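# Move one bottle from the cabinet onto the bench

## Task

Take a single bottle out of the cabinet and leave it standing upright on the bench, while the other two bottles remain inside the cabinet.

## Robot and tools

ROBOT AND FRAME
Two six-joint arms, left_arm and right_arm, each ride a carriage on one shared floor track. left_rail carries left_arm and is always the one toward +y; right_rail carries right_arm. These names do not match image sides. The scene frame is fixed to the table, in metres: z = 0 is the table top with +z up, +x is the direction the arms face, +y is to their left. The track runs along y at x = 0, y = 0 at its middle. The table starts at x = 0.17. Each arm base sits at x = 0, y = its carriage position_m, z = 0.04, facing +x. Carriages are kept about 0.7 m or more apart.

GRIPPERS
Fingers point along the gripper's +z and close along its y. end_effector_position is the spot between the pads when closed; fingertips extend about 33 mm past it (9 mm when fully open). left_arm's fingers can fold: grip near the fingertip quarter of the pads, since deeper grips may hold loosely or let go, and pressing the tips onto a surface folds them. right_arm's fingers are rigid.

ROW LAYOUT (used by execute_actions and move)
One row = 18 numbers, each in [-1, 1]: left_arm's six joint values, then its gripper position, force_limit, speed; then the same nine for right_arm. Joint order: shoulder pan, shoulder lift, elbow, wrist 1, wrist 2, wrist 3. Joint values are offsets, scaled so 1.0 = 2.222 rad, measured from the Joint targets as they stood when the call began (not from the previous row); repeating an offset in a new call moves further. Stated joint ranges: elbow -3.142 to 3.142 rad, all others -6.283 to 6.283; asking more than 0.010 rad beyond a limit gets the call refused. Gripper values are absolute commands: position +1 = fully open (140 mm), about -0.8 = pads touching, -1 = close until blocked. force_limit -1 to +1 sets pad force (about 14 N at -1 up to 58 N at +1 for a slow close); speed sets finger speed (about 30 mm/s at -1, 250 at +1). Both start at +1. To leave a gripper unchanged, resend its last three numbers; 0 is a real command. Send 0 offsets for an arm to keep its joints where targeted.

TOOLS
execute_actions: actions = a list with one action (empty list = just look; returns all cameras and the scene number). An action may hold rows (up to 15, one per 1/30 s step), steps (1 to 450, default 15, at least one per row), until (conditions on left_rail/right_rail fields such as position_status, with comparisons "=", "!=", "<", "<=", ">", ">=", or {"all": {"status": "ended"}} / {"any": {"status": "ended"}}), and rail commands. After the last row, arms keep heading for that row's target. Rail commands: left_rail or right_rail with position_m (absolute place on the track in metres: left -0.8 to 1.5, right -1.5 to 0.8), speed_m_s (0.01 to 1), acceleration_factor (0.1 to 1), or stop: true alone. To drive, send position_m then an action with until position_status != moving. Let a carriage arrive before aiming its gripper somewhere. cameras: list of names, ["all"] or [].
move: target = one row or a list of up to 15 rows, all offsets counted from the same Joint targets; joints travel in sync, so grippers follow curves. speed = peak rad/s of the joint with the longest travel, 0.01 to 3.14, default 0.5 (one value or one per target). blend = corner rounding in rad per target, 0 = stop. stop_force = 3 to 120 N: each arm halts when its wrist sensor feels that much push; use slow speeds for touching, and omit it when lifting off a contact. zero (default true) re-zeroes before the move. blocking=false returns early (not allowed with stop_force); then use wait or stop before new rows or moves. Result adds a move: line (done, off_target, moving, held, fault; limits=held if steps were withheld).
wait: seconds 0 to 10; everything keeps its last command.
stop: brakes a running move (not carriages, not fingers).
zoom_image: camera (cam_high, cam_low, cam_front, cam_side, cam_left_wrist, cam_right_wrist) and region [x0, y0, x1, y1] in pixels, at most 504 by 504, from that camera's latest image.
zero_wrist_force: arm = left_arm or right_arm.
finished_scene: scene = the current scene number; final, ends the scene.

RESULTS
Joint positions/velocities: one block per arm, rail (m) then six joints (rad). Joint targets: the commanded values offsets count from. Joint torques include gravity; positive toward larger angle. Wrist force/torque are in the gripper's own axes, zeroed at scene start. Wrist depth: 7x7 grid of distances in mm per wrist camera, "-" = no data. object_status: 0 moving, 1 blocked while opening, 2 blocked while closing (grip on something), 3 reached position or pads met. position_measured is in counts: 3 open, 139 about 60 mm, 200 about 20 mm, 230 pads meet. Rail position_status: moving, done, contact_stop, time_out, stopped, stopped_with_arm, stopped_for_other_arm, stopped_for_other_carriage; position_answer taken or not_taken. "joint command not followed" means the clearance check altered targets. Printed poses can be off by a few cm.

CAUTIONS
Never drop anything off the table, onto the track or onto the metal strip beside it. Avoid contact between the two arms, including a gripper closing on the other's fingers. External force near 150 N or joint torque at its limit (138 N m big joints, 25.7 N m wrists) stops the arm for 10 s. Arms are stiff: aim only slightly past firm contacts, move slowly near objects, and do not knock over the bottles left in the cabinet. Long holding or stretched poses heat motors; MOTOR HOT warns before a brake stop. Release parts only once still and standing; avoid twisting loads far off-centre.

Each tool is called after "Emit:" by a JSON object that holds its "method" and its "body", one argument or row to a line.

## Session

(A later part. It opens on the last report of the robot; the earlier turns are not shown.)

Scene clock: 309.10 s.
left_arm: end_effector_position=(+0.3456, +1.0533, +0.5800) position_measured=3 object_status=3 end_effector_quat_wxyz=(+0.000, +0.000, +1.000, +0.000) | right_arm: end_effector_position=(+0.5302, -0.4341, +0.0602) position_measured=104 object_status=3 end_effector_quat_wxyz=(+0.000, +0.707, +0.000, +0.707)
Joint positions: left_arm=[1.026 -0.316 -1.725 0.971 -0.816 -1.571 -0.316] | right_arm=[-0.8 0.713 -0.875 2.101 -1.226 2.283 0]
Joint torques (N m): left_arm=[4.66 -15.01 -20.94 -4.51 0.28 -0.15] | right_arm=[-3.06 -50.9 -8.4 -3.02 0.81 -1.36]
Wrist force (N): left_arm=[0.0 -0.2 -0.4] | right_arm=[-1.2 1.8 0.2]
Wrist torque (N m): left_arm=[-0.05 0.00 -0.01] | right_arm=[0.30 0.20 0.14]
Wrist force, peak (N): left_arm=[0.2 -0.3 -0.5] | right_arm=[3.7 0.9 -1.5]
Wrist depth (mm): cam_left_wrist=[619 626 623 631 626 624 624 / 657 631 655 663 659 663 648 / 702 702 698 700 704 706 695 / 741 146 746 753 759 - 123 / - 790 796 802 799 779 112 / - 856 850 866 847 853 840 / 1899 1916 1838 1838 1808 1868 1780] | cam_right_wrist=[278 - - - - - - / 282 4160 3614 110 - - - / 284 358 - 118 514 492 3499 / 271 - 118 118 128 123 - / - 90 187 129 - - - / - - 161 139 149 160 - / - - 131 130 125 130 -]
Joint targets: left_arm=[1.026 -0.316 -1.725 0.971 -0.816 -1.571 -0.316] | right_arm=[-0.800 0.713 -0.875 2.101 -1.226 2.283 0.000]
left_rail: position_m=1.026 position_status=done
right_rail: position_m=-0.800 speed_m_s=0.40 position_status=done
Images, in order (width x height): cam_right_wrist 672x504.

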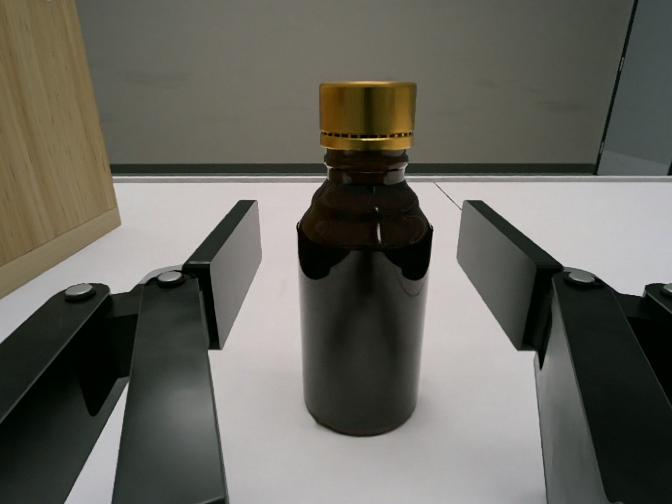

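Emit:
{"method": "move", "body": {
  "target": [
    [0,0,0,0,0,0,1,1,1,0.06602,-0.112335,0.047332,0.065003,0.066382,0,0.2,-0.1,-1],
    [0,0,0,0,0,0,1,1,1,0.149415,-0.374887,-0.241899,0.616787,0.149865,0,0.2,-0.1,-1],
    [0,0,0,0,0,0,1,1,1,0.148965,-0.265976,-0.393789,0.341764,-0.744374,0.580558,0.2,-0.1,-1]
  ],
  "speed": [0.3, 0.8, 1.0],
  "blend": [0.04, 0.1, 0]
}}

Emit:
{"method": "execute_actions", "body": {
  "actions": [
    {"right_rail": {"position_m": -0.378, "speed_m_s": 0.4, "acceleration_factor": 0.5}, "steps": 120, "until": {"right_rail": {"position_status": ["!=", "moving"]}}}
  ],
  "cameras": ["cam_high", "cam_low"]
}}

Scene clock: 327.27 s.
left_arm: end_effector_position=(+0.3456, +1.0533, +0.5800) position_measured=3 object_status=3 end_effector_quat_wxyz=(+0.000, +0.000, +1.000, +0.000) | right_arm: end_effector_position=(-0.0163, -0.0626, +0.7617) position_measured=104 object_status=3 end_effector_quat_wxyz=(+0.819, -0.421, -0.363, -0.144)
Joint positions: left_arm=[1.026 -0.316 -1.725 0.971 -0.816 -1.571 -0.316] | right_arm=[-0.8 1.044 -1.466 1.226 -0.467 0.63 1.29]
Joint torques (N m): left_arm=[4.9 -15.09 -20.87 -4.4 0.13 -0.1] | right_arm=[-9.42 -17.28 -29.27 -4.98 -0.53 1.62]
Wrist force (N): left_arm=[0.0 -0.2 -0.4] | right_arm=[-1.5 1.9 0.7]
Wrist torque (N m): left_arm=[-0.04 0.01 0.00] | right_arm=[0.39 0.20 -0.07]
Wrist force, peak (N): left_arm=[0.0 -0.6 -0.4] | right_arm=[0.0 3.5 -0.9]
Wrist depth (mm): cam_left_wrist=[631 631 630 616 628 623 624 / 653 659 655 661 659 655 663 / 711 677 693 702 702 693 691 / 739 136 741 741 753 736 123 / - 146 788 790 - 816 112 / - 873 853 840 856 840 843 / 1823 1838 1868 1808 1868 1794 1794] | cam_right_wrist=[- - - - - - 2205 / - - - 1968 - - 2534 / - - - - - 2791 2656 / - - 119 - 163 114 - / - 90 116 - 2227 - - / - - 1645 1542 1709 - - / - - 1470 1500 - - -]
Joint targets: left_arm=[1.026 -0.316 -1.725 0.971 -0.816 -1.571 -0.316] | right_arm=[-0.800 1.044 -1.466 1.226 -0.467 0.629 1.290]
left_rail: position_m=1.026 position_status=done
right_rail: position_m=-0.800 speed_m_s=0.40 position_status=done
move: done

Scene clock: 329.43 s.
left_arm: end_effector_position=(+0.3456, +1.0533, +0.5800) position_measured=3 object_status=3 end_effector_quat_wxyz=(+0.000, +0.000, +1.000, +0.000) | right_arm: end_effector_position=(-0.0163, +0.3594, +0.7617) position_measured=104 object_status=3 end_effector_quat_wxyz=(+0.819, -0.421, -0.363, -0.143)
Joint positions: left_arm=[1.026 -0.316 -1.725 0.971 -0.816 -1.571 -0.316] | right_arm=[-0.378 1.044 -1.466 1.226 -0.467 0.629 1.29]
Joint torques (N m): left_arm=[5.14 -14.89 -20.52 -4.5 0.21 -0.09] | right_arm=[-7.15 -31.03 -25.22 -3.52 1.23 1.46]
Wrist force (N): left_arm=[0.0 -0.2 -0.5] | right_arm=[-1.5 1.9 0.7]
Wrist torque (N m): left_arm=[-0.04 -0.01 0.00] | right_arm=[0.38 0.19 -0.07]
Wrist force, peak (N): left_arm=[-0.1 -0.3 -0.7] | right_arm=[-1.4 2.5 1.3]
Wrist depth (mm): cam_left_wrist=[621 623 626 635 626 624 624 / 669 661 659 651 651 657 667 / 695 689 695 704 698 700 693 / 729 135 727 741 718 732 123 / - 135 793 807 799 793 112 / - 859 856 831 859 1559 1766 / 1868 1780 1853 1739 1838 1868 1853] | cam_right_wrist=[- - - - 2689 2296 2060 / - - - - - - 579 / - - - - - 2450 625 / 1097 - 131 1934 - 119 - / - 89 117 - - - - / - - 1542 - 1645 - - / - - 1328 - - - -]
Joint targets: left_arm=[1.026 -0.316 -1.725 0.971 -0.816 -1.571 -0.316] | right_arm=[-0.378 1.044 -1.466 1.226 -0.467 0.629 1.290]
Tool commands: left_gripper/position=+1.0 left_gripper/force_limit=+1.0 left_gripper/speed=+1.0 right_gripper/position=+0.2 right_gripper/force_limit=-0.1 right_gripper/speed=-1.0
left_rail: position_m=1.026 position_status=done
right_rail: position_m=-0.378 speed_m_s=0.40 position_status=done
Images, in order (width x height): cam_high 672x504, cam_low 672x504.

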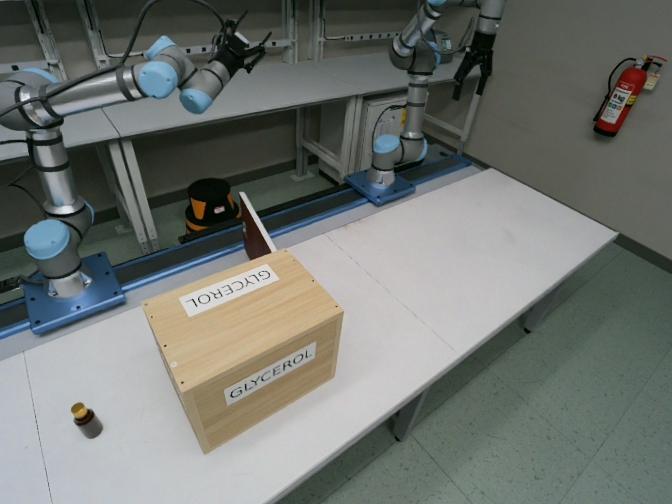

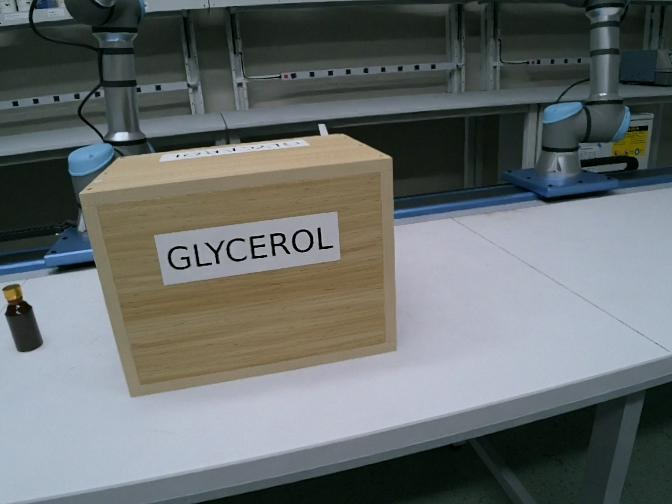

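Emit:
{"method": "move", "body": {
  "target": [0,0,0,0,0,0,1,1,1,-0.0079,0.133033,-0.185761,-0.336197,-0.990009,0.674914,-0.2,0.0,-1],
  "speed": 1.0,
  "cameras": ["cam_right_wrist", "cam_high", "cam_side"]
}}

Scene clock: 336.47 s.
left_arm: end_effector_position=(+0.3456, +1.0533, +0.5800) position_measured=3 object_status=3 end_effector_quat_wxyz=(+0.000, +0.000, +1.000, +0.000) | right_arm: end_effector_position=(+0.2134, +0.2325, +0.4201) position_measured=154 object_status=3 end_effector_quat_wxyz=(+0.000, +0.772, +0.636, +0.000)
Joint positions: left_arm=[1.026 -0.316 -1.725 0.971 -0.816 -1.571 -0.316] | right_arm=[-0.378 1.027 -1.171 0.813 -1.214 -1.57 2.79]
Joint torques (N m): left_arm=[5.65 -15.35 -20.93 -4.61 0.24 -0.13] | right_arm=[-9.81 -29.76 -28.25 -4.68 -2.17 1.5]
Wrist force (N): left_arm=[0.1 -0.3 -0.3] | right_arm=[-0.2 0.0 -0.1]
Wrist torque (N m): left_arm=[-0.05 -0.02 -0.01] | right_arm=[0.00 0.03 -0.06]
Wrist force, peak (N): left_arm=[0.3 -0.3 -0.7] | right_arm=[-1.6 2.1 0.7]
Wrist depth (mm): cam_left_wrist=[623 628 624 623 619 626 592 / 655 661 665 667 653 661 679 / 689 702 700 698 700 704 700 / 734 142 744 736 744 - 123 / - 788 766 819 785 - 112 / - 890 853 828 1370 853 1780 / 1884 1868 1853 1752 1794 1838 1853] | cam_right_wrist=[509 470 500 - 447 473 510 / 1211 - 527 551 - 497 502 / 1305 525 551 - - - 400 / 1361 1198 118 596 126 560 565 / - 84 83 652 - - 89 / - - - 700 - - - / - - - 695 - - -]
Joint targets: left_arm=[1.026 -0.316 -1.725 0.971 -0.816 -1.571 -0.316] | right_arm=[-0.378 1.027 -1.171 0.813 -1.214 -1.570 2.790]
left_rail: position_m=1.026 position_status=done
right_rail: position_m=-0.378 speed_m_s=0.40 position_status=done
move: done
Images, in order (width x height): cam_high 672x504, cam_side 672x504, cam_right_wrist 672x504.

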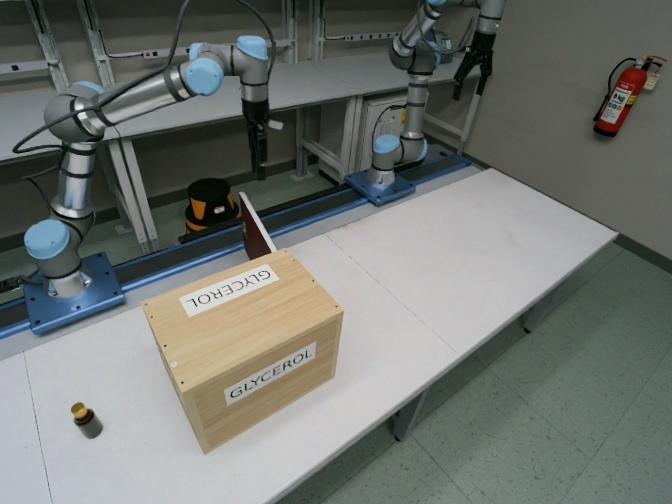

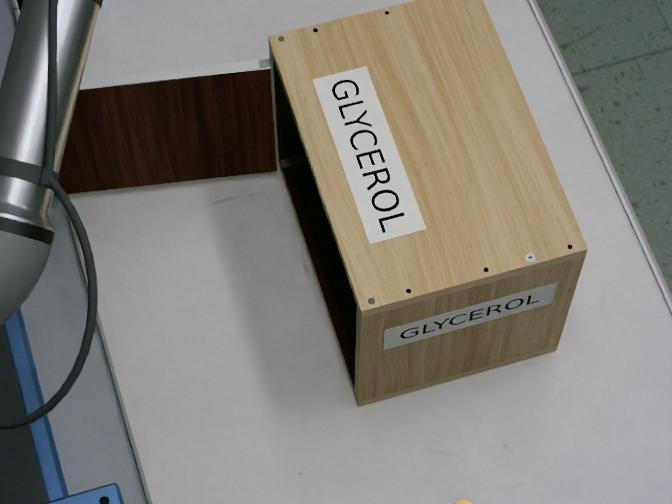

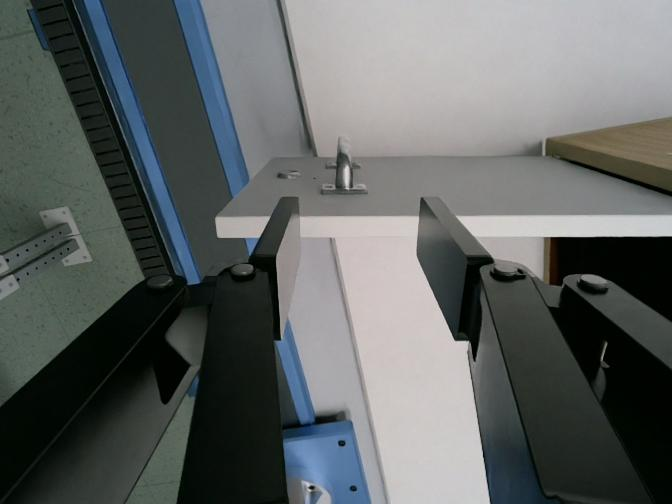

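Emit:
{"method": "zoom_image", "body": {
  "camera": "cam_right_wrist",
  "region": [200, 100, 488, 316]
}}

Scaled by 1.750 from the camera's 672x504 image, which has a finer 960x720 frame.

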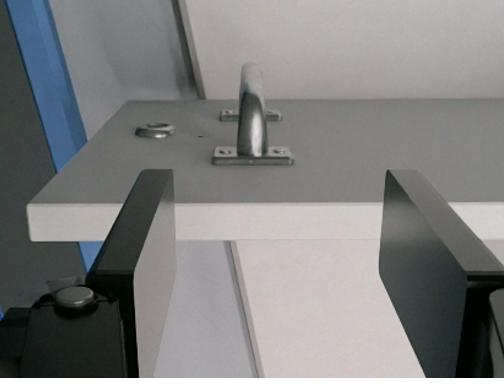

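Emit:
{"method": "move", "body": {
  "target": [0,0,0,0,0,0,1,1,1,0,-0.017885,0.275599,-0.257718,0,0,-0.2,0.0,-1],
  "speed": 0.4,
  "stop_force": 20,
  "cameras": ["cam_right_wrist"]
}}

Scene clock: 367.50 s.
left_arm: end_effector_position=(+0.3456, +1.0533, +0.5800) position_measured=3 object_status=3 end_effector_quat_wxyz=(+0.000, +0.000, +1.000, +0.000) | right_arm: end_effector_position=(+0.2135, +0.2326, +0.2054) position_measured=154 object_status=3 end_effector_quat_wxyz=(+0.000, +0.772, +0.636, +0.000)
Joint positions: left_arm=[1.026 -0.316 -1.725 0.971 -0.816 -1.571 -0.316] | right_arm=[-0.378 1.027 -1.21 1.426 -1.787 -1.57 2.79]
Joint torques (N m): left_arm=[5.91 -15.13 -20.57 -4.5 0.22 -0.15] | right_arm=[-8.41 -54.16 -14.13 -4.85 -1.39 1.51]
Wrist force (N): left_arm=[-0.1 -0.2 -0.4] | right_arm=[-0.1 0.0 -0.1]
Wrist torque (N m): left_arm=[-0.05 0.03 0.00] | right_arm=[-0.01 0.02 -0.05]
Wrist force, peak (N): left_arm=[-0.2 -0.2 -0.7] | right_arm=[-0.5 -0.2 -1.3]
Wrist depth (mm): cam_left_wrist=[633 626 619 626 621 619 624 / 667 659 644 651 646 663 663 / 695 683 711 671 704 700 681 / 734 147 734 804 753 - 122 / - 793 802 782 804 796 112 / - 843 1687 1507 843 863 850 / 1838 1838 1794 1853 1916 1868 1823] | cam_right_wrist=[300 316 310 - - - 297 / 309 322 329 - 317 - 308 / 326 337 350 - 336 349 333 / 353 352 114 149 125 - - / - 84 83 142 - - 83 / - - - - - - - / - - - - - - -]
Joint targets: left_arm=[1.026 -0.316 -1.725 0.971 -0.816 -1.571 -0.316] | right_arm=[-0.378 1.027 -1.210 1.426 -1.787 -1.570 2.790]
left_rail: position_m=1.026 position_status=done
right_rail: position_m=-0.378 speed_m_s=0.40 position_status=done
move: done
Images, in order (width x height): cam_right_wrist 672x504.

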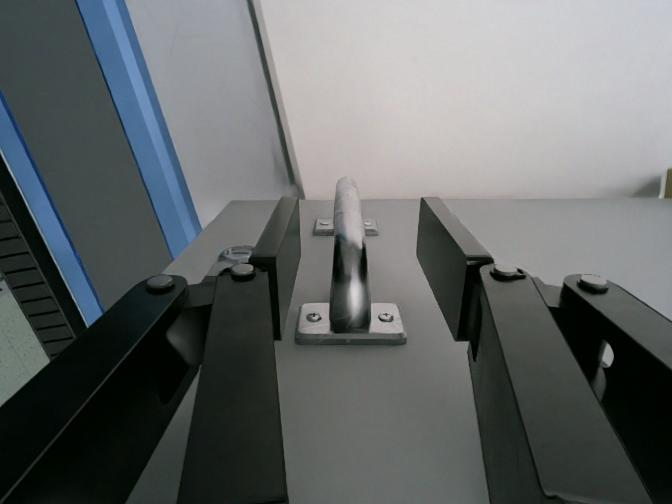

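Emit:
{"method": "execute_actions", "body": {
  "actions": [
    {"rows": [[0,0,0,0,0,0,1,1,1,0.000428,-0.000451,0.000628,-0.000177,0,0.000428,-1,0.0,-1],[0,0,0,0,0,0,1,1,1,0.000855,-0.000902,0.001256,-0.000354,0,0.000855,-1,0.0,-1],[0,0,0,0,0,0,1,1,1,0.001283,-0.001353,0.001884,-0.000531,0,0.001283,-1,0.0,-1],[0,0,0,0,0,0,1,1,1,0.00171,-0.001803,0.002511,-0.000708,0,0.00171,-1,0.0,-1],[0,0,0,0,0,0,1,1,1,0.002138,-0.002254,0.003139,-0.000885,0,0.002138,-1,0.0,-1],[0,0,0,0,0,0,1,1,1,0.002565,-0.002705,0.003767,-0.001062,0,0.002565,-1,0.0,-1]], "steps": 75}
  ],
  "cameras": ["cam_right_wrist"]
}}

Scene clock: 418.07 s.
left_arm: end_effector_position=(+0.3456, +1.0533, +0.5800) position_measured=3 object_status=3 end_effector_quat_wxyz=(+0.000, +0.000, +1.000, +0.000) | right_arm: end_effector_position=(+0.2087, +0.2315, +0.2054) position_measured=214 object_status=2 end_effector_quat_wxyz=(+0.000, +0.772, +0.636, +0.000)
Joint positions: left_arm=[1.026 -0.316 -1.725 0.971 -0.816 -1.571 -0.316] | right_arm=[-0.378 1.032 -1.217 1.434 -1.789 -1.57 2.796]
Joint torques (N m): left_arm=[6.39 -15.83 -20.17 -4.51 0.13 -0.13] | right_arm=[1.75 -48.93 -14.45 -4.64 -0.46 1.63]
Wrist force (N): left_arm=[0.3 -0.2 -0.5] | right_arm=[-0.3 -1.0 -2.0]
Wrist torque (N m): left_arm=[-0.03 -0.06 0.00] | right_arm=[0.14 -0.01 -0.19]
Wrist force, peak (N): left_arm=[0.0 -0.4 -0.7] | right_arm=[-0.1 -1.9 -3.0]
Wrist depth (mm): cam_left_wrist=[621 633 626 604 628 633 637 / 663 661 659 650 657 661 669 / 706 700 687 698 691 702 702 / 739 146 734 736 739 741 123 / - 125 796 779 804 - 112 / - 859 847 1687 859 - 840 / 1780 1853 1884 1868 1752 1752 1884] | cam_right_wrist=[293 305 310 - - 295 293 / - 318 331 317 - 308 309 / - 334 354 335 - - - / - 349 - - 118 - - / - - 89 - 89 83 - / - - - - - 74 - / - - - - - - -]
Joint targets: left_arm=[1.026 -0.316 -1.725 0.971 -0.816 -1.571 -0.316] | right_arm=[-0.378 1.032 -1.217 1.434 -1.789 -1.570 2.796]
left_rail: position_m=1.026 position_status=done
right_rail: position_m=-0.378 speed_m_s=0.40 position_status=done
Images, in order (width x height): cam_right_wrist 672x504.

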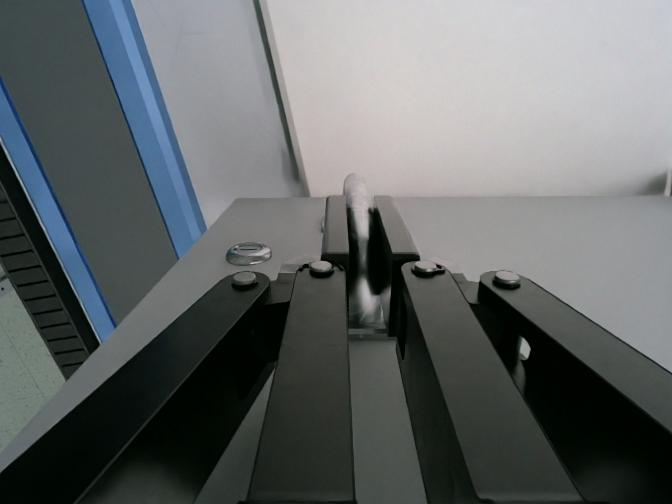

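Emit:
{"method": "move", "body": {
  "target": [
    [0,0,0,0,0,0,1,1,1,-0.011490,-0.048699,0.065860,-0.016620,0,-0.089887,-1,0.0,-1],
    [0,0,0,0,0,0,1,1,1,-0.031143,-0.095513,0.123083,-0.027025,0,-0.188092,-1,0.0,-1],
    [0,0,0,0,0,0,1,1,1,-0.059703,-0.138713,0.171103,-0.031850,0,-0.295198,-1,0.0,-1],
    [0,0,0,0,0,0,1,1,1,-0.097304,-0.176008,0.208825,-0.032273,0,-0.411346,-1,0.0,-1],
    [0,0,0,0,0,0,1,1,1,-0.142399,-0.204248,0.235072,-0.030288,0,-0.534986,-1,0.0,-1],
    [0,0,0,0,0,0,1,1,1,-0.191490,-0.220099,0.248938,-0.028299,0,-0.662628,-1,0.0,-1],
    [0,0,0,0,0,0,1,1,1,-0.239451,-0.221220,0.249887,-0.028128,0,-0.789136,-1,0.0,-1]
  ],
  "speed": 0.45,
  "blend": [0.05, 0.05, 0.05, 0.05, 0.05, 0.05, 0],
  "stop_force": 40,
  "cameras": ["cam_right_wrist", "cam_side"]
}}

Scene clock: 430.00 s.
left_arm: end_effector_position=(+0.3456, +1.0533, +0.5800) position_measured=3 object_status=3 end_effector_quat_wxyz=(+0.000, +0.000, +1.000, +0.000) | right_arm: end_effector_position=(+0.3030, -0.0603, +0.2034) position_measured=214 object_status=2 end_effector_quat_wxyz=(+0.000, +0.268, +0.964, +0.000)
Joint positions: left_arm=[1.026 -0.316 -1.725 0.971 -0.816 -1.571 -0.316] | right_arm=[-0.378 0.5 -1.708 1.989 -1.852 -1.57 1.042]
Joint torques (N m): left_arm=[5.98 -15.12 -20.52 -4.5 0.26 -0.11] | right_arm=[-11.17 -19.82 4.79 7.08 -0.71 -1.96]
Wrist force (N): left_arm=[0.0 -0.3 -0.5] | right_arm=[-1.5 19.7 -27.7]
Wrist torque (N m): left_arm=[-0.05 -0.01 0.00] | right_arm=[-0.41 0.06 0.41]
Wrist force, peak (N): left_arm=[0.1 -0.3 -0.7] | right_arm=[2.7 -12.1 -45.7]
Wrist depth (mm): cam_left_wrist=[621 596 635 624 621 631 624 / 661 661 663 655 653 650 661 / 702 651 695 683 702 685 700 / 734 142 751 761 734 734 123 / - 146 - 790 810 810 113 / - 834 873 866 847 850 1662 / 1766 1868 1780 1899 1794 1823 1853] | cam_right_wrist=[307 307 306 290 - - 300 / 328 - 311 - 312 - - / 340 - 330 - - 339 - / - - - - 108 - - / - - 89 - 89 83 - / - - - - - 74 - / - - - - - - -]
Joint targets: left_arm=[1.026 -0.316 -1.725 0.971 -0.816 -1.571 -0.316] | right_arm=[-0.378 0.500 -1.708 1.989 -1.852 -1.570 1.042]
left_rail: position_m=1.026 position_status=done
right_rail: position_m=-0.378 speed_m_s=0.40 position_status=done
move: done
Images, in order (width x height): cam_side 672x504, cam_right_wrist 672x504.

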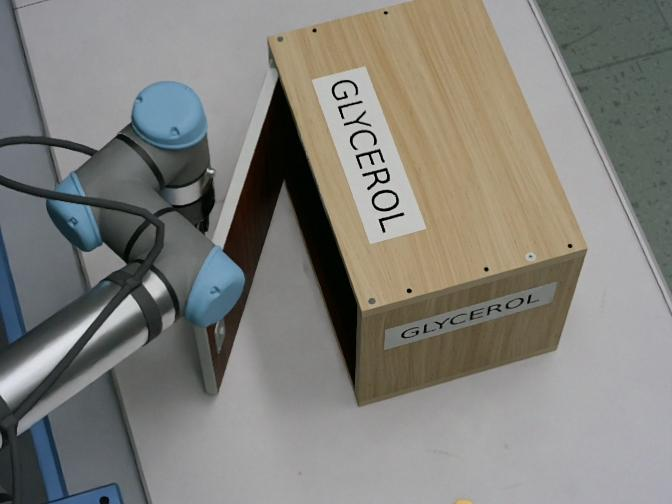

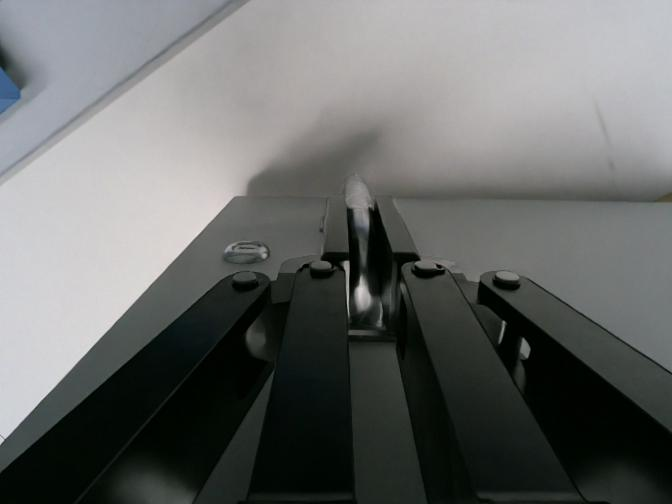

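Emit:
{"method": "move", "body": {
  "target": [
    [0,0,0,0,0,0,1,1,1,-0.041823,0.013546,-0.012318,-0.002039,0,-0.120549,-1,0.0,-1],
    [0,0,0,0,0,0,1,1,1,-0.074158,0.040167,-0.036800,-0.004172,0,-0.231436,-1,0.0,-1],
    [0,0,0,0,0,0,1,1,1,-0.083955,0.053590,-0.049848,-0.004550,0,-0.272650,-1,0.0,-1]
  ],
  "speed": [0.45, 0.35, 0.2],
  "blend": [0.05, 0.03, 0],
  "stop_force": 40
}}

Emit:
{"method": "move", "body": {
  "target": [0,0,0,0,0,0,1,1,1,-0.015509,0.036033,-0.036051,0.000110,0,-0.086192,-1,0.0,-1],
  "speed": 0.12,
  "stop_force": 15,
  "cameras": ["cam_right_wrist", "cam_side", "cam_high"]
}}

Scene clock: 439.33 s.
left_arm: end_effector_position=(+0.3456, +1.0533, +0.5800) position_measured=3 object_status=3 end_effector_quat_wxyz=(+0.000, +0.000, +1.000, +0.000) | right_arm: end_effector_position=(+0.3133, -0.0666, +0.2036) position_measured=214 object_status=2 end_effector_quat_wxyz=(+0.000, +0.246, +0.969, +0.000)
Joint positions: left_arm=[1.026 -0.316 -1.725 0.971 -0.816 -1.571 -0.316] | right_arm=[-0.378 0.476 -1.7 1.982 -1.852 -1.57 0.973]
Joint torques (N m): left_arm=[5.85 -15.8 -21.03 -4.45 0.32 -0.18] | right_arm=[9.78 -19.94 -1.79 1.03 0.24 1.27]
Wrist force (N): left_arm=[0.0 -0.3 -0.3] | right_arm=[-4.4 -4.9 -28.5]
Wrist torque (N m): left_arm=[-0.06 -0.01 -0.01] | right_arm=[-0.40 0.01 0.37]
Wrist force, peak (N): left_arm=[-0.2 -0.4 -0.7] | right_arm=[-3.9 -33.6 -43.3]
Wrist depth (mm): cam_left_wrist=[628 631 624 621 619 624 630 / 671 659 650 655 659 650 661 / 695 698 687 675 695 766 683 / 736 136 - 766 753 741 123 / - 790 807 796 837 777 112 / - 853 843 850 859 834 1725 / 1808 1899 1808 1794 1823 1884 1838] | cam_right_wrist=[308 301 - 299 - 295 296 / 333 - 318 - - 306 - / 336 335 334 329 330 - 333 / 357 352 - - 108 - - / - - 89 - 89 83 - / - - - - - 74 - / - - - - - - -]
Joint targets: left_arm=[1.026 -0.316 -1.725 0.971 -0.816 -1.571 -0.316] | right_arm=[-0.378 0.476 -1.700 1.982 -1.852 -1.571 0.973]
left_rail: position_m=1.026 position_status=done
right_rail: position_m=-0.378 speed_m_s=0.40 position_status=done
move: contact (right_arm); path passed 0 of 3 targets; right_arm: the wrist 3 is farthest, 0.537 rad from its target

Scene clock: 440.63 s.
left_arm: end_effector_position=(+0.3456, +1.0533, +0.5800) position_measured=3 object_status=3 end_effector_quat_wxyz=(+0.000, +0.000, +1.000, +0.000) | right_arm: end_effector_position=(+0.3138, -0.0665, +0.2036) position_measured=214 object_status=2 end_effector_quat_wxyz=(-0.001, +0.245, +0.970, +0.000)
Joint positions: left_arm=[1.026 -0.316 -1.725 0.971 -0.816 -1.571 -0.316] | right_arm=[-0.378 0.475 -1.699 1.981 -1.851 -1.57 0.97]
Joint torques (N m): left_arm=[6.26 -15.52 -20.46 -4.54 0.29 -0.14] | right_arm=[11.28 -18.66 -5.43 -1.87 5.23 1.18]
Wrist force (N): left_arm=[0.1 -0.2 -0.6] | right_arm=[-2.4 -17.8 -32.5]
Wrist torque (N m): left_arm=[-0.05 -0.01 -0.01] | right_arm=[-0.36 -0.07 0.45]
Wrist force, peak (N): left_arm=[0.1 -0.5 -0.7] | right_arm=[1.0 -32.3 -38.0]
Wrist depth (mm): cam_left_wrist=[630 626 621 619 624 626 604 / 661 657 659 665 665 663 657 / 695 695 713 706 704 700 693 / 753 146 746 713 739 751 123 / - 118 - 796 782 810 112 / - 850 856 866 843 853 1725 / 1899 1838 1752 1838 1808 1838 1780] | cam_right_wrist=[310 304 291 - - - - / - - - - - 316 319 / - 342 - - - - 330 / - 351 - 138 107 218 246 / - - 89 - 89 83 - / - - - - - 74 - / - - - - - - -]
Joint targets: left_arm=[1.026 -0.316 -1.725 0.971 -0.816 -1.571 -0.316] | right_arm=[-0.378 0.475 -1.699 1.981 -1.851 -1.571 0.970]
left_rail: position_m=1.026 position_status=done
right_rail: position_m=-0.378 speed_m_s=0.40 position_status=done
move: contact (right_arm); right_arm: the wrist 3 is farthest, 0.188 rad from its target
Images, in order (width x height): cam_high 672x504, cam_side 672x504, cam_right_wrist 672x504.

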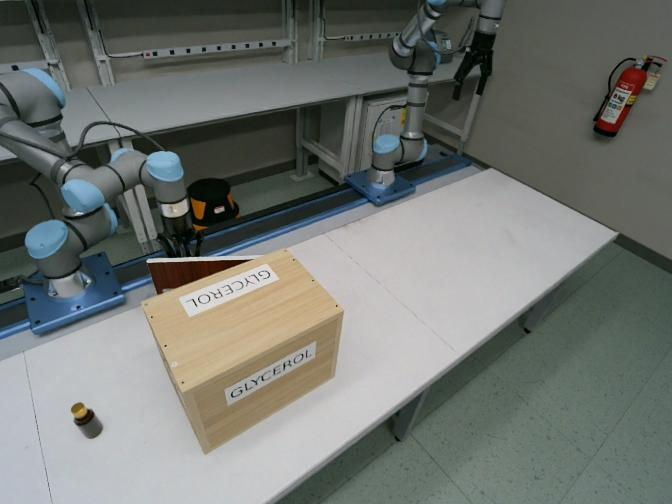

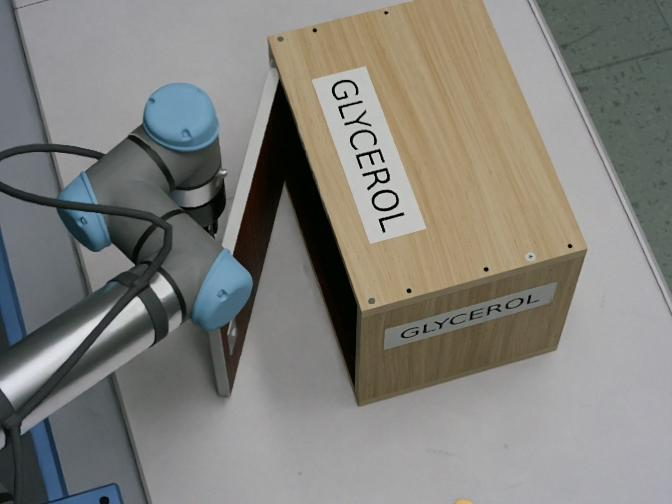

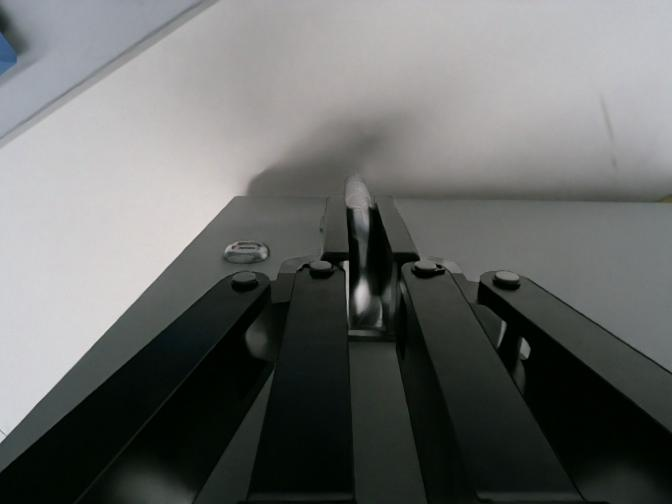

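Emit:
{"method": "execute_actions", "body": {
  "actions": [
    {"rows": [[0,0,0,0,0,0,1,1,1,0,0,0,0,0,0,-0.2,0.0,-1]], "steps": 45}
  ]
}}

Emit:
{"method": "move", "body": {
  "target": [0,0,0,0,0,0,1,1,1,0.03515,-0.00374,0.00296,0,0,0.09532,-1,0.0,-1],
  "speed": 0.35,
  "cameras": ["cam_right_wrist"]
}}

Scene clock: 469.57 s.
left_arm: end_effector_position=(+0.3456, +1.0533, +0.5800) position_measured=3 object_status=3 end_effector_quat_wxyz=(+0.000, +0.000, +1.000, +0.000) | right_arm: end_effector_position=(+0.3138, -0.0665, +0.2036) position_measured=154 object_status=3 end_effector_quat_wxyz=(-0.001, +0.245, +0.970, +0.000)
Joint positions: left_arm=[1.026 -0.316 -1.725 0.971 -0.816 -1.571 -0.316] | right_arm=[-0.378 0.475 -1.699 1.981 -1.851 -1.571 0.97]
Joint torques (N m): left_arm=[6.37 -16.04 -20.28 -4.45 0.25 -0.07] | right_arm=[-3.99 -18.59 -29.11 -2.23 -0.84 1.2]
Wrist force (N): left_arm=[0.3 -0.2 -0.5] | right_arm=[0.1 0.9 -0.9]
Wrist torque (N m): left_arm=[-0.06 -0.05 0.00] | right_arm=[0.19 -0.02 -0.05]
Wrist force, peak (N): left_arm=[-0.2 -0.4 -0.7] | right_arm=[-2.4 -17.9 -32.6]
Wrist depth (mm): cam_left_wrist=[631 626 616 619 621 628 628 / 661 659 673 669 655 665 650 / 698 698 693 702 706 702 685 / 734 146 748 746 751 748 123 / - 777 813 828 793 793 112 / - 859 853 853 847 840 843 / 1823 1853 1808 1884 1899 1808 1853] | cam_right_wrist=[308 306 - 294 292 294 - / - 326 317 320 315 - 323 / - 325 329 329 328 - 336 / 359 213 131 146 126 - - / - 84 83 144 - - 83 / - - - - - - - / - - - - - - -]
Joint targets: left_arm=[1.026 -0.316 -1.725 0.971 -0.816 -1.571 -0.316] | right_arm=[-0.378 0.475 -1.699 1.981 -1.851 -1.571 0.970]
left_rail: position_m=1.026 position_status=done
right_rail: position_m=-0.378 speed_m_s=0.40 position_status=done

Scene clock: 471.57 s.
left_arm: end_effector_position=(+0.3456, +1.0533, +0.5800) position_measured=3 object_status=3 end_effector_quat_wxyz=(+0.000, +0.000, +1.000, +0.000) | right_arm: end_effector_position=(+0.2862, -0.0444, +0.2040) position_measured=232 object_status=0 end_effector_quat_wxyz=(+0.000, +0.309, +0.951, +0.000)
Joint positions: left_arm=[1.026 -0.316 -1.725 0.971 -0.816 -1.571 -0.316] | right_arm=[-0.378 0.553 -1.708 1.988 -1.851 -1.571 1.181]
Joint torques (N m): left_arm=[6.14 -15.71 -20.51 -4.46 0.28 -0.09] | right_arm=[6.51 -30.73 -13.64 -2.71 -0.89 1.6]
Wrist force (N): left_arm=[0.0 -0.2 -0.4] | right_arm=[0.2 0.9 -0.6]
Wrist torque (N m): left_arm=[-0.05 -0.01 0.00] | right_arm=[0.19 -0.05 -0.04]
Wrist force, peak (N): left_arm=[0.0 -0.3 -0.8] | right_arm=[0.5 1.1 -0.7]
Wrist depth (mm): cam_left_wrist=[619 626 621 626 624 623 628 / 659 665 661 655 661 630 653 / 702 675 704 693 693 700 700 / 746 136 732 741 766 751 123 / - 125 785 799 793 796 112 / - 883 847 856 837 843 853 / 1794 1794 1884 1868 1794 1823 1808] | cam_right_wrist=[312 308 302 - 291 305 - / 328 326 - 314 - 312 - / 347 333 344 331 335 335 335 / 361 361 353 112 100 - - / - - 89 - 89 78 - / - - - - - 75 - / - - - - - - -]
Joint targets: left_arm=[1.026 -0.316 -1.725 0.971 -0.816 -1.571 -0.316] | right_arm=[-0.378 0.553 -1.708 1.988 -1.851 -1.571 1.181]
left_rail: position_m=1.026 position_status=done
right_rail: position_m=-0.378 speed_m_s=0.40 position_status=done
move: done
Images, in order (width x height): cam_right_wrist 672x504.

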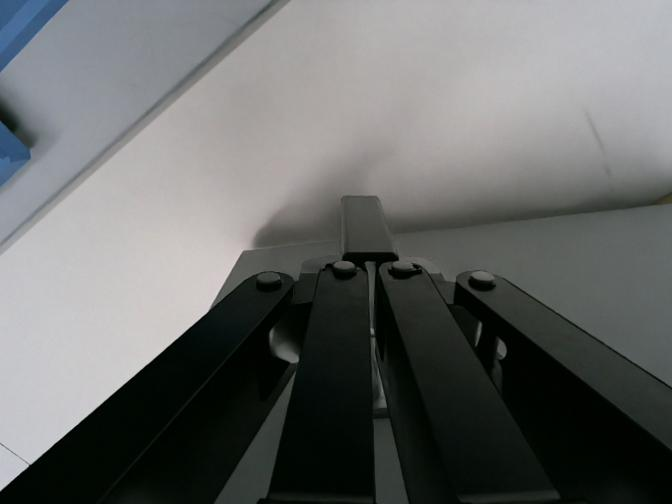

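Emit:
{"method": "move", "body": {
  "target": [
    [0,0,0,0,0,0,1,1,1,-0.02397,-0.00056,0.00047,0.00006,0,-0.06326,-1,0.0,-1],
    [0,0,0,0,0,0,1,1,1,-0.06577,0.01323,-0.01151,-0.00175,0,-0.18360,-1,0.0,-1],
    [0,0,0,0,0,0,1,1,1,-0.09810,0.03985,-0.03599,-0.00388,0,-0.29449,-1,0.0,-1]
  ],
  "speed": [0.2, 0.4, 0.35],
  "blend": [0.03, 0.05, 0],
  "stop_force": 20,
  "cameras": ["cam_side"]
}}

Emit:
{"method": "move", "body": {
  "target": [
    [0,0,0,0,0,0,1,1,1,-0.00982,0.01318,-0.01338,-0.00060,0,-0.04142,-1,0.0,-1],
    [0,0,0,0,0,0,1,1,1,-0.02533,0.04921,-0.04944,-0.00050,0,-0.12761,-1,0.0,-1]
  ],
  "speed": [0.12, 0.1],
  "blend": [0.02, 0],
  "stop_force": 12,
  "cameras": ["cam_side", "cam_high", "cam_right_wrist"]
}}

Scene clock: 487.40 s.
left_arm: end_effector_position=(+0.3456, +1.0533, +0.5800) position_measured=3 object_status=3 end_effector_quat_wxyz=(+0.000, +0.000, +1.000, +0.000) | right_arm: end_effector_position=(+0.3861, -0.1022, +0.2042) position_measured=232 object_status=3 end_effector_quat_wxyz=(+0.000, +0.096, +0.995, +0.000)
Joint positions: left_arm=[1.026 -0.316 -1.725 0.971 -0.816 -1.571 -0.316] | right_arm=[-0.378 0.335 -1.619 1.908 -1.86 -1.571 0.527]
Joint torques (N m): left_arm=[6.29 -15.84 -20.87 -4.44 0.33 -0.16] | right_arm=[-10.99 -9.55 -29.57 -5.12 -0.81 -1.51]
Wrist force (N): left_arm=[0.0 -0.4 -0.7] | right_arm=[2.9 2.4 -1.3]
Wrist torque (N m): left_arm=[-0.08 0.01 -0.01] | right_arm=[0.22 -0.02 0.08]
Wrist force, peak (N): left_arm=[0.1 -0.3 -0.8] | right_arm=[3.0 2.2 -1.4]
Wrist depth (mm): cam_left_wrist=[624 630 621 619 630 626 621 / 655 655 659 642 655 659 657 / 661 695 702 720 693 700 704 / 739 136 741 722 782 - 123 / - 779 790 796 785 796 112 / - 859 793 1932 819 863 1687 / 1853 1868 1823 1868 1868 1794 1884] | cam_right_wrist=[290 299 - 303 289 - - / - - 300 - 315 306 324 / - 341 - - 317 350 330 / - - - 112 - - - / 392 - 89 - 89 78 - / - - - - - 75 - / - - - - - - -]
Joint targets: left_arm=[1.026 -0.316 -1.725 0.971 -0.816 -1.571 -0.316] | right_arm=[-0.378 0.335 -1.619 1.908 -1.860 -1.571 0.527]
left_rail: position_m=1.026 position_status=done
right_rail: position_m=-0.378 speed_m_s=0.40 position_status=done
move: done
Images, in order (width x height): cam_side 672x504.

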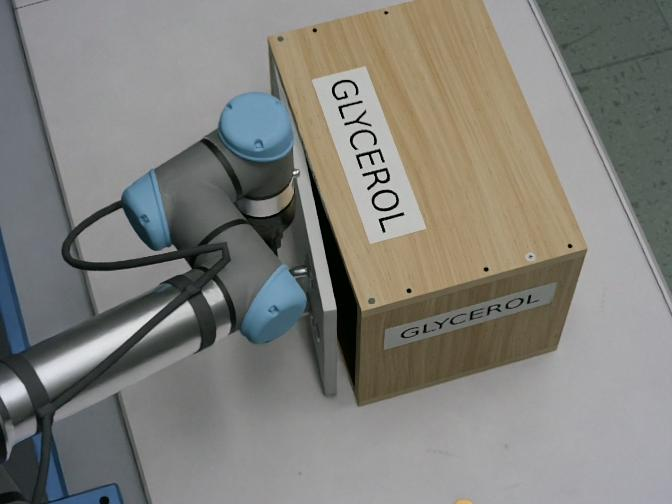

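Scene clock: 489.87 s.
left_arm: end_effector_position=(+0.3456, +1.0533, +0.5800) position_measured=3 object_status=3 end_effector_quat_wxyz=(+0.000, +0.000, +1.000, +0.000) | right_arm: end_effector_position=(+0.4156, -0.1077, +0.2051) position_measured=232 object_status=3 end_effector_quat_wxyz=(+0.001, +0.040, +0.999, +0.001)
Joint positions: left_arm=[1.026 -0.316 -1.725 0.971 -0.816 -1.571 -0.316] | right_arm=[-0.378 0.304 -1.568 1.857 -1.861 -1.571 0.384]
Joint torques (N m): left_arm=[6.3 -16.15 -20.68 -4.44 0.22 -0.07] | right_arm=[4.31 -36.46 -17.79 -5.56 -0.85 1.68]
Wrist force (N): left_arm=[0.1 -0.4 -0.3] | right_arm=[13.9 -0.9 -3.0]
Wrist torque (N m): left_arm=[-0.08 -0.02 0.00] | right_arm=[0.27 0.09 0.03]
Wrist force, peak (N): left_arm=[0.1 -0.5 -0.7] | right_arm=[28.6 -2.4 -10.0]
Wrist depth (mm): cam_left_wrist=[619 623 626 623 623 651 623 / 657 661 639 667 644 665 659 / 700 700 715 683 700 700 693 / 746 146 741 744 741 746 123 / - 135 796 793 796 802 112 / - 853 819 847 869 859 859 / 1868 1794 1823 1823 1838 1838 1868] | cam_right_wrist=[- - - - 296 294 - / - - - - 312 - 303 / - 343 - - 331 334 - / - 377 332 118 101 - - / - - 89 - 89 74 - / - - - - - 75 - / - - - - - - -]
Joint targets: left_arm=[1.026 -0.316 -1.725 0.971 -0.816 -1.571 -0.316] | right_arm=[-0.378 0.304 -1.568 1.857 -1.861 -1.571 0.384]
left_rail: position_m=1.026 position_status=done
right_rail: position_m=-0.378 speed_m_s=0.40 position_status=done
move: contact (right_arm); path passed 1 of 2 targets; right_arm: the wrist 3 is farthest, 0.140 rad from its target
Images, in order (width x height): cam_high 672x504, cam_side 672x504, cam_right_wrist 672x504.

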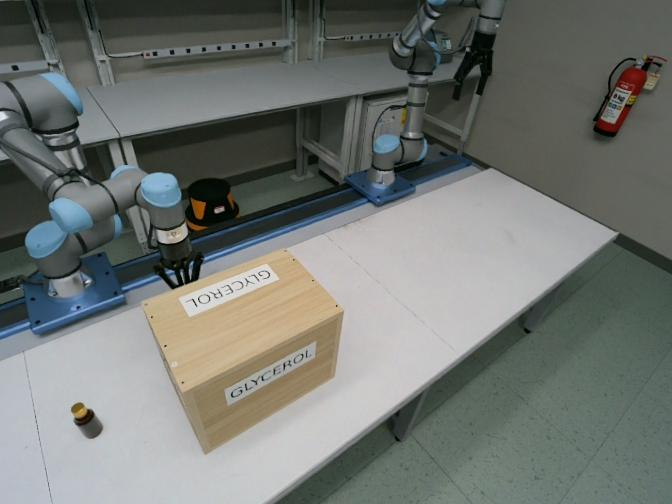

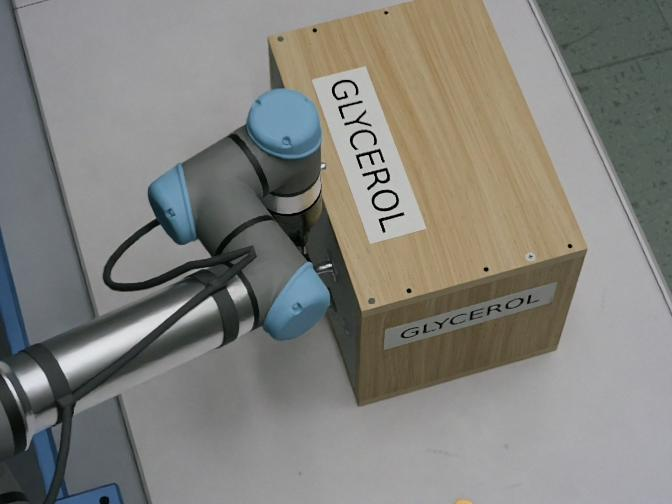

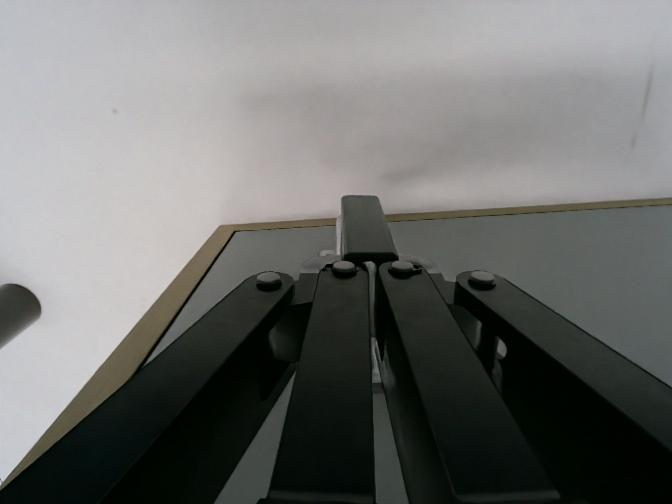

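Emit:
{"method": "move", "body": {
  "target": [0,0,0,0,0,0,1,1,1,0,-0.097565,0.090238,0.007419,0,0,-1,0.0,-1],
  "speed": 0.25,
  "stop_force": 20,
  "cameras": ["cam_right_wrist", "cam_side", "cam_front", "cam_low"]
}}

Emit:
{"method": "zoom_image", "body": {
  "camera": "cam_side",
  "region": [250, 220, 430, 420]
}}

Scene clock: 499.47 s.
left_arm: end_effector_position=(+0.3456, +1.0533, +0.5800) position_measured=3 object_status=3 end_effector_quat_wxyz=(+0.000, +0.000, +1.000, +0.000) | right_arm: end_effector_position=(+0.3299, -0.1345, +0.2015) position_measured=232 object_status=3 end_effector_quat_wxyz=(+0.001, +0.040, +0.999, +0.000)
Joint positions: left_arm=[1.026 -0.316 -1.725 0.971 -0.816 -1.571 -0.316] | right_arm=[-0.378 0.304 -1.785 2.057 -1.845 -1.571 0.384]
Joint torques (N m): left_arm=[6.68 -16.4 -20.77 -4.47 0.28 -0.09] | right_arm=[3.91 -27.62 -13.75 -1.03 -0.87 1.47]
Wrist force (N): left_arm=[0.0 -0.4 -0.7] | right_arm=[-0.4 -0.6 -1.3]
Wrist torque (N m): left_arm=[-0.10 0.01 0.00] | right_arm=[-0.12 0.08 -0.05]
Wrist force, peak (N): left_arm=[0.1 -0.4 -0.8] | right_arm=[14.4 -0.9 -3.7]
Wrist depth (mm): cam_left_wrist=[624 624 621 624 623 621 624 / 669 663 655 665 665 663 671 / 700 700 693 689 709 675 702 / 744 147 748 744 751 746 123 / - 135 804 802 779 807 112 / - 796 847 856 847 850 843 / 1700 1838 1884 1838 1838 1838 1853] | cam_right_wrist=[- - 298 - - - 293 / - - 310 - - - 310 / - - 332 - - 331 330 / 357 354 351 118 102 363 354 / 360 - 89 - 89 78 - / - - - - - 75 - / - - - - - - -]
Joint targets: left_arm=[1.026 -0.316 -1.725 0.971 -0.816 -1.571 -0.316] | right_arm=[-0.378 0.304 -1.785 2.057 -1.845 -1.571 0.384]
left_rail: position_m=1.026 position_status=done
right_rail: position_m=-0.378 speed_m_s=0.40 position_status=done
move: done
Images, in order (width x height): cam_low 672x504, cam_front 672x504, cam_side 672x504, cam_right_wrist 672x504.

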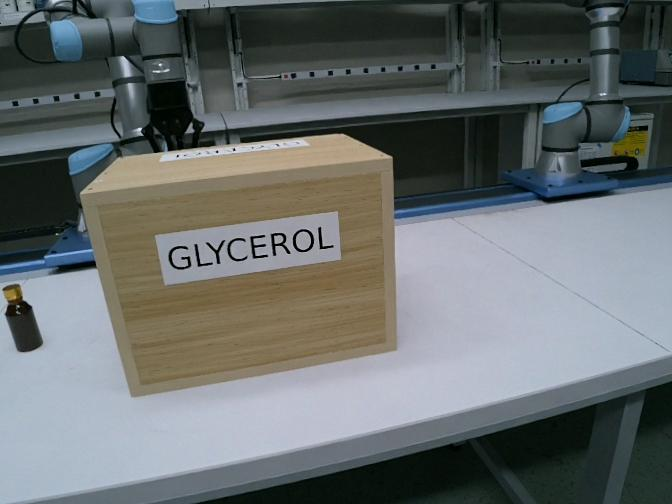

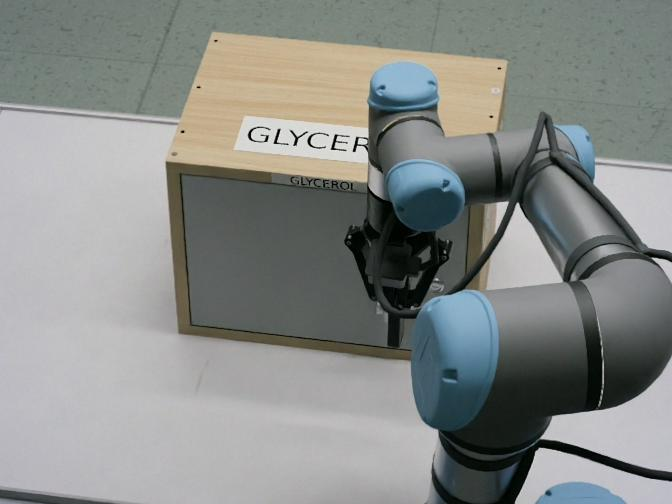

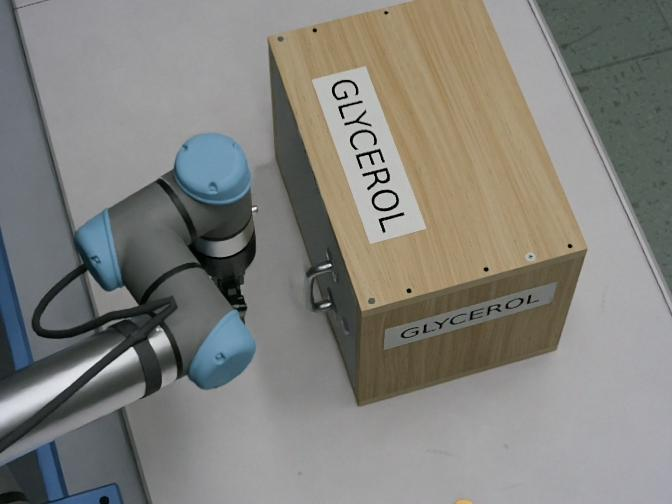

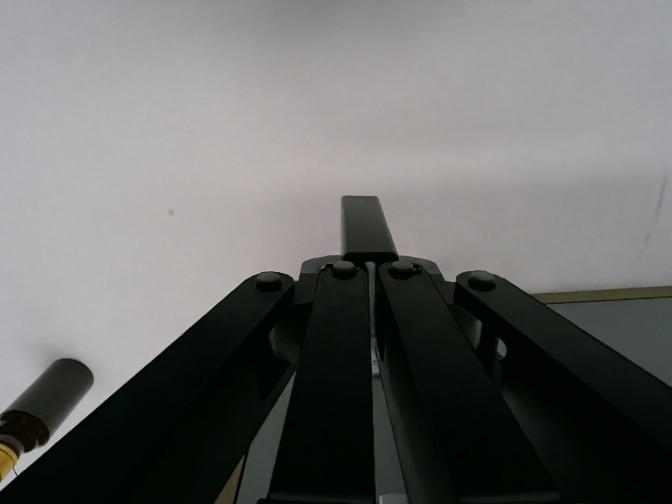

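Scaled by 2.520 from the camera's 672x504 image, which has a finer 960x720 frame.

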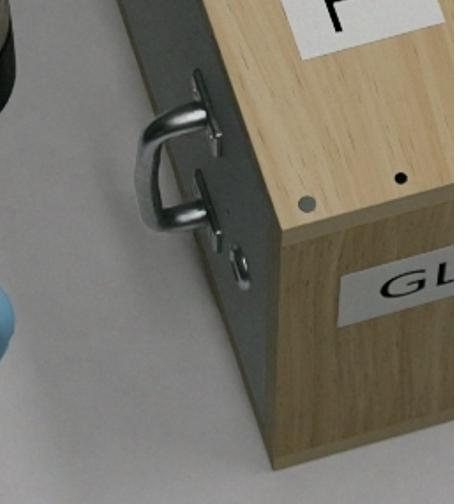

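Emit:
{"method": "finished_scene", "body": {
  "scene": 2
}}

The scene is finished: the task was done.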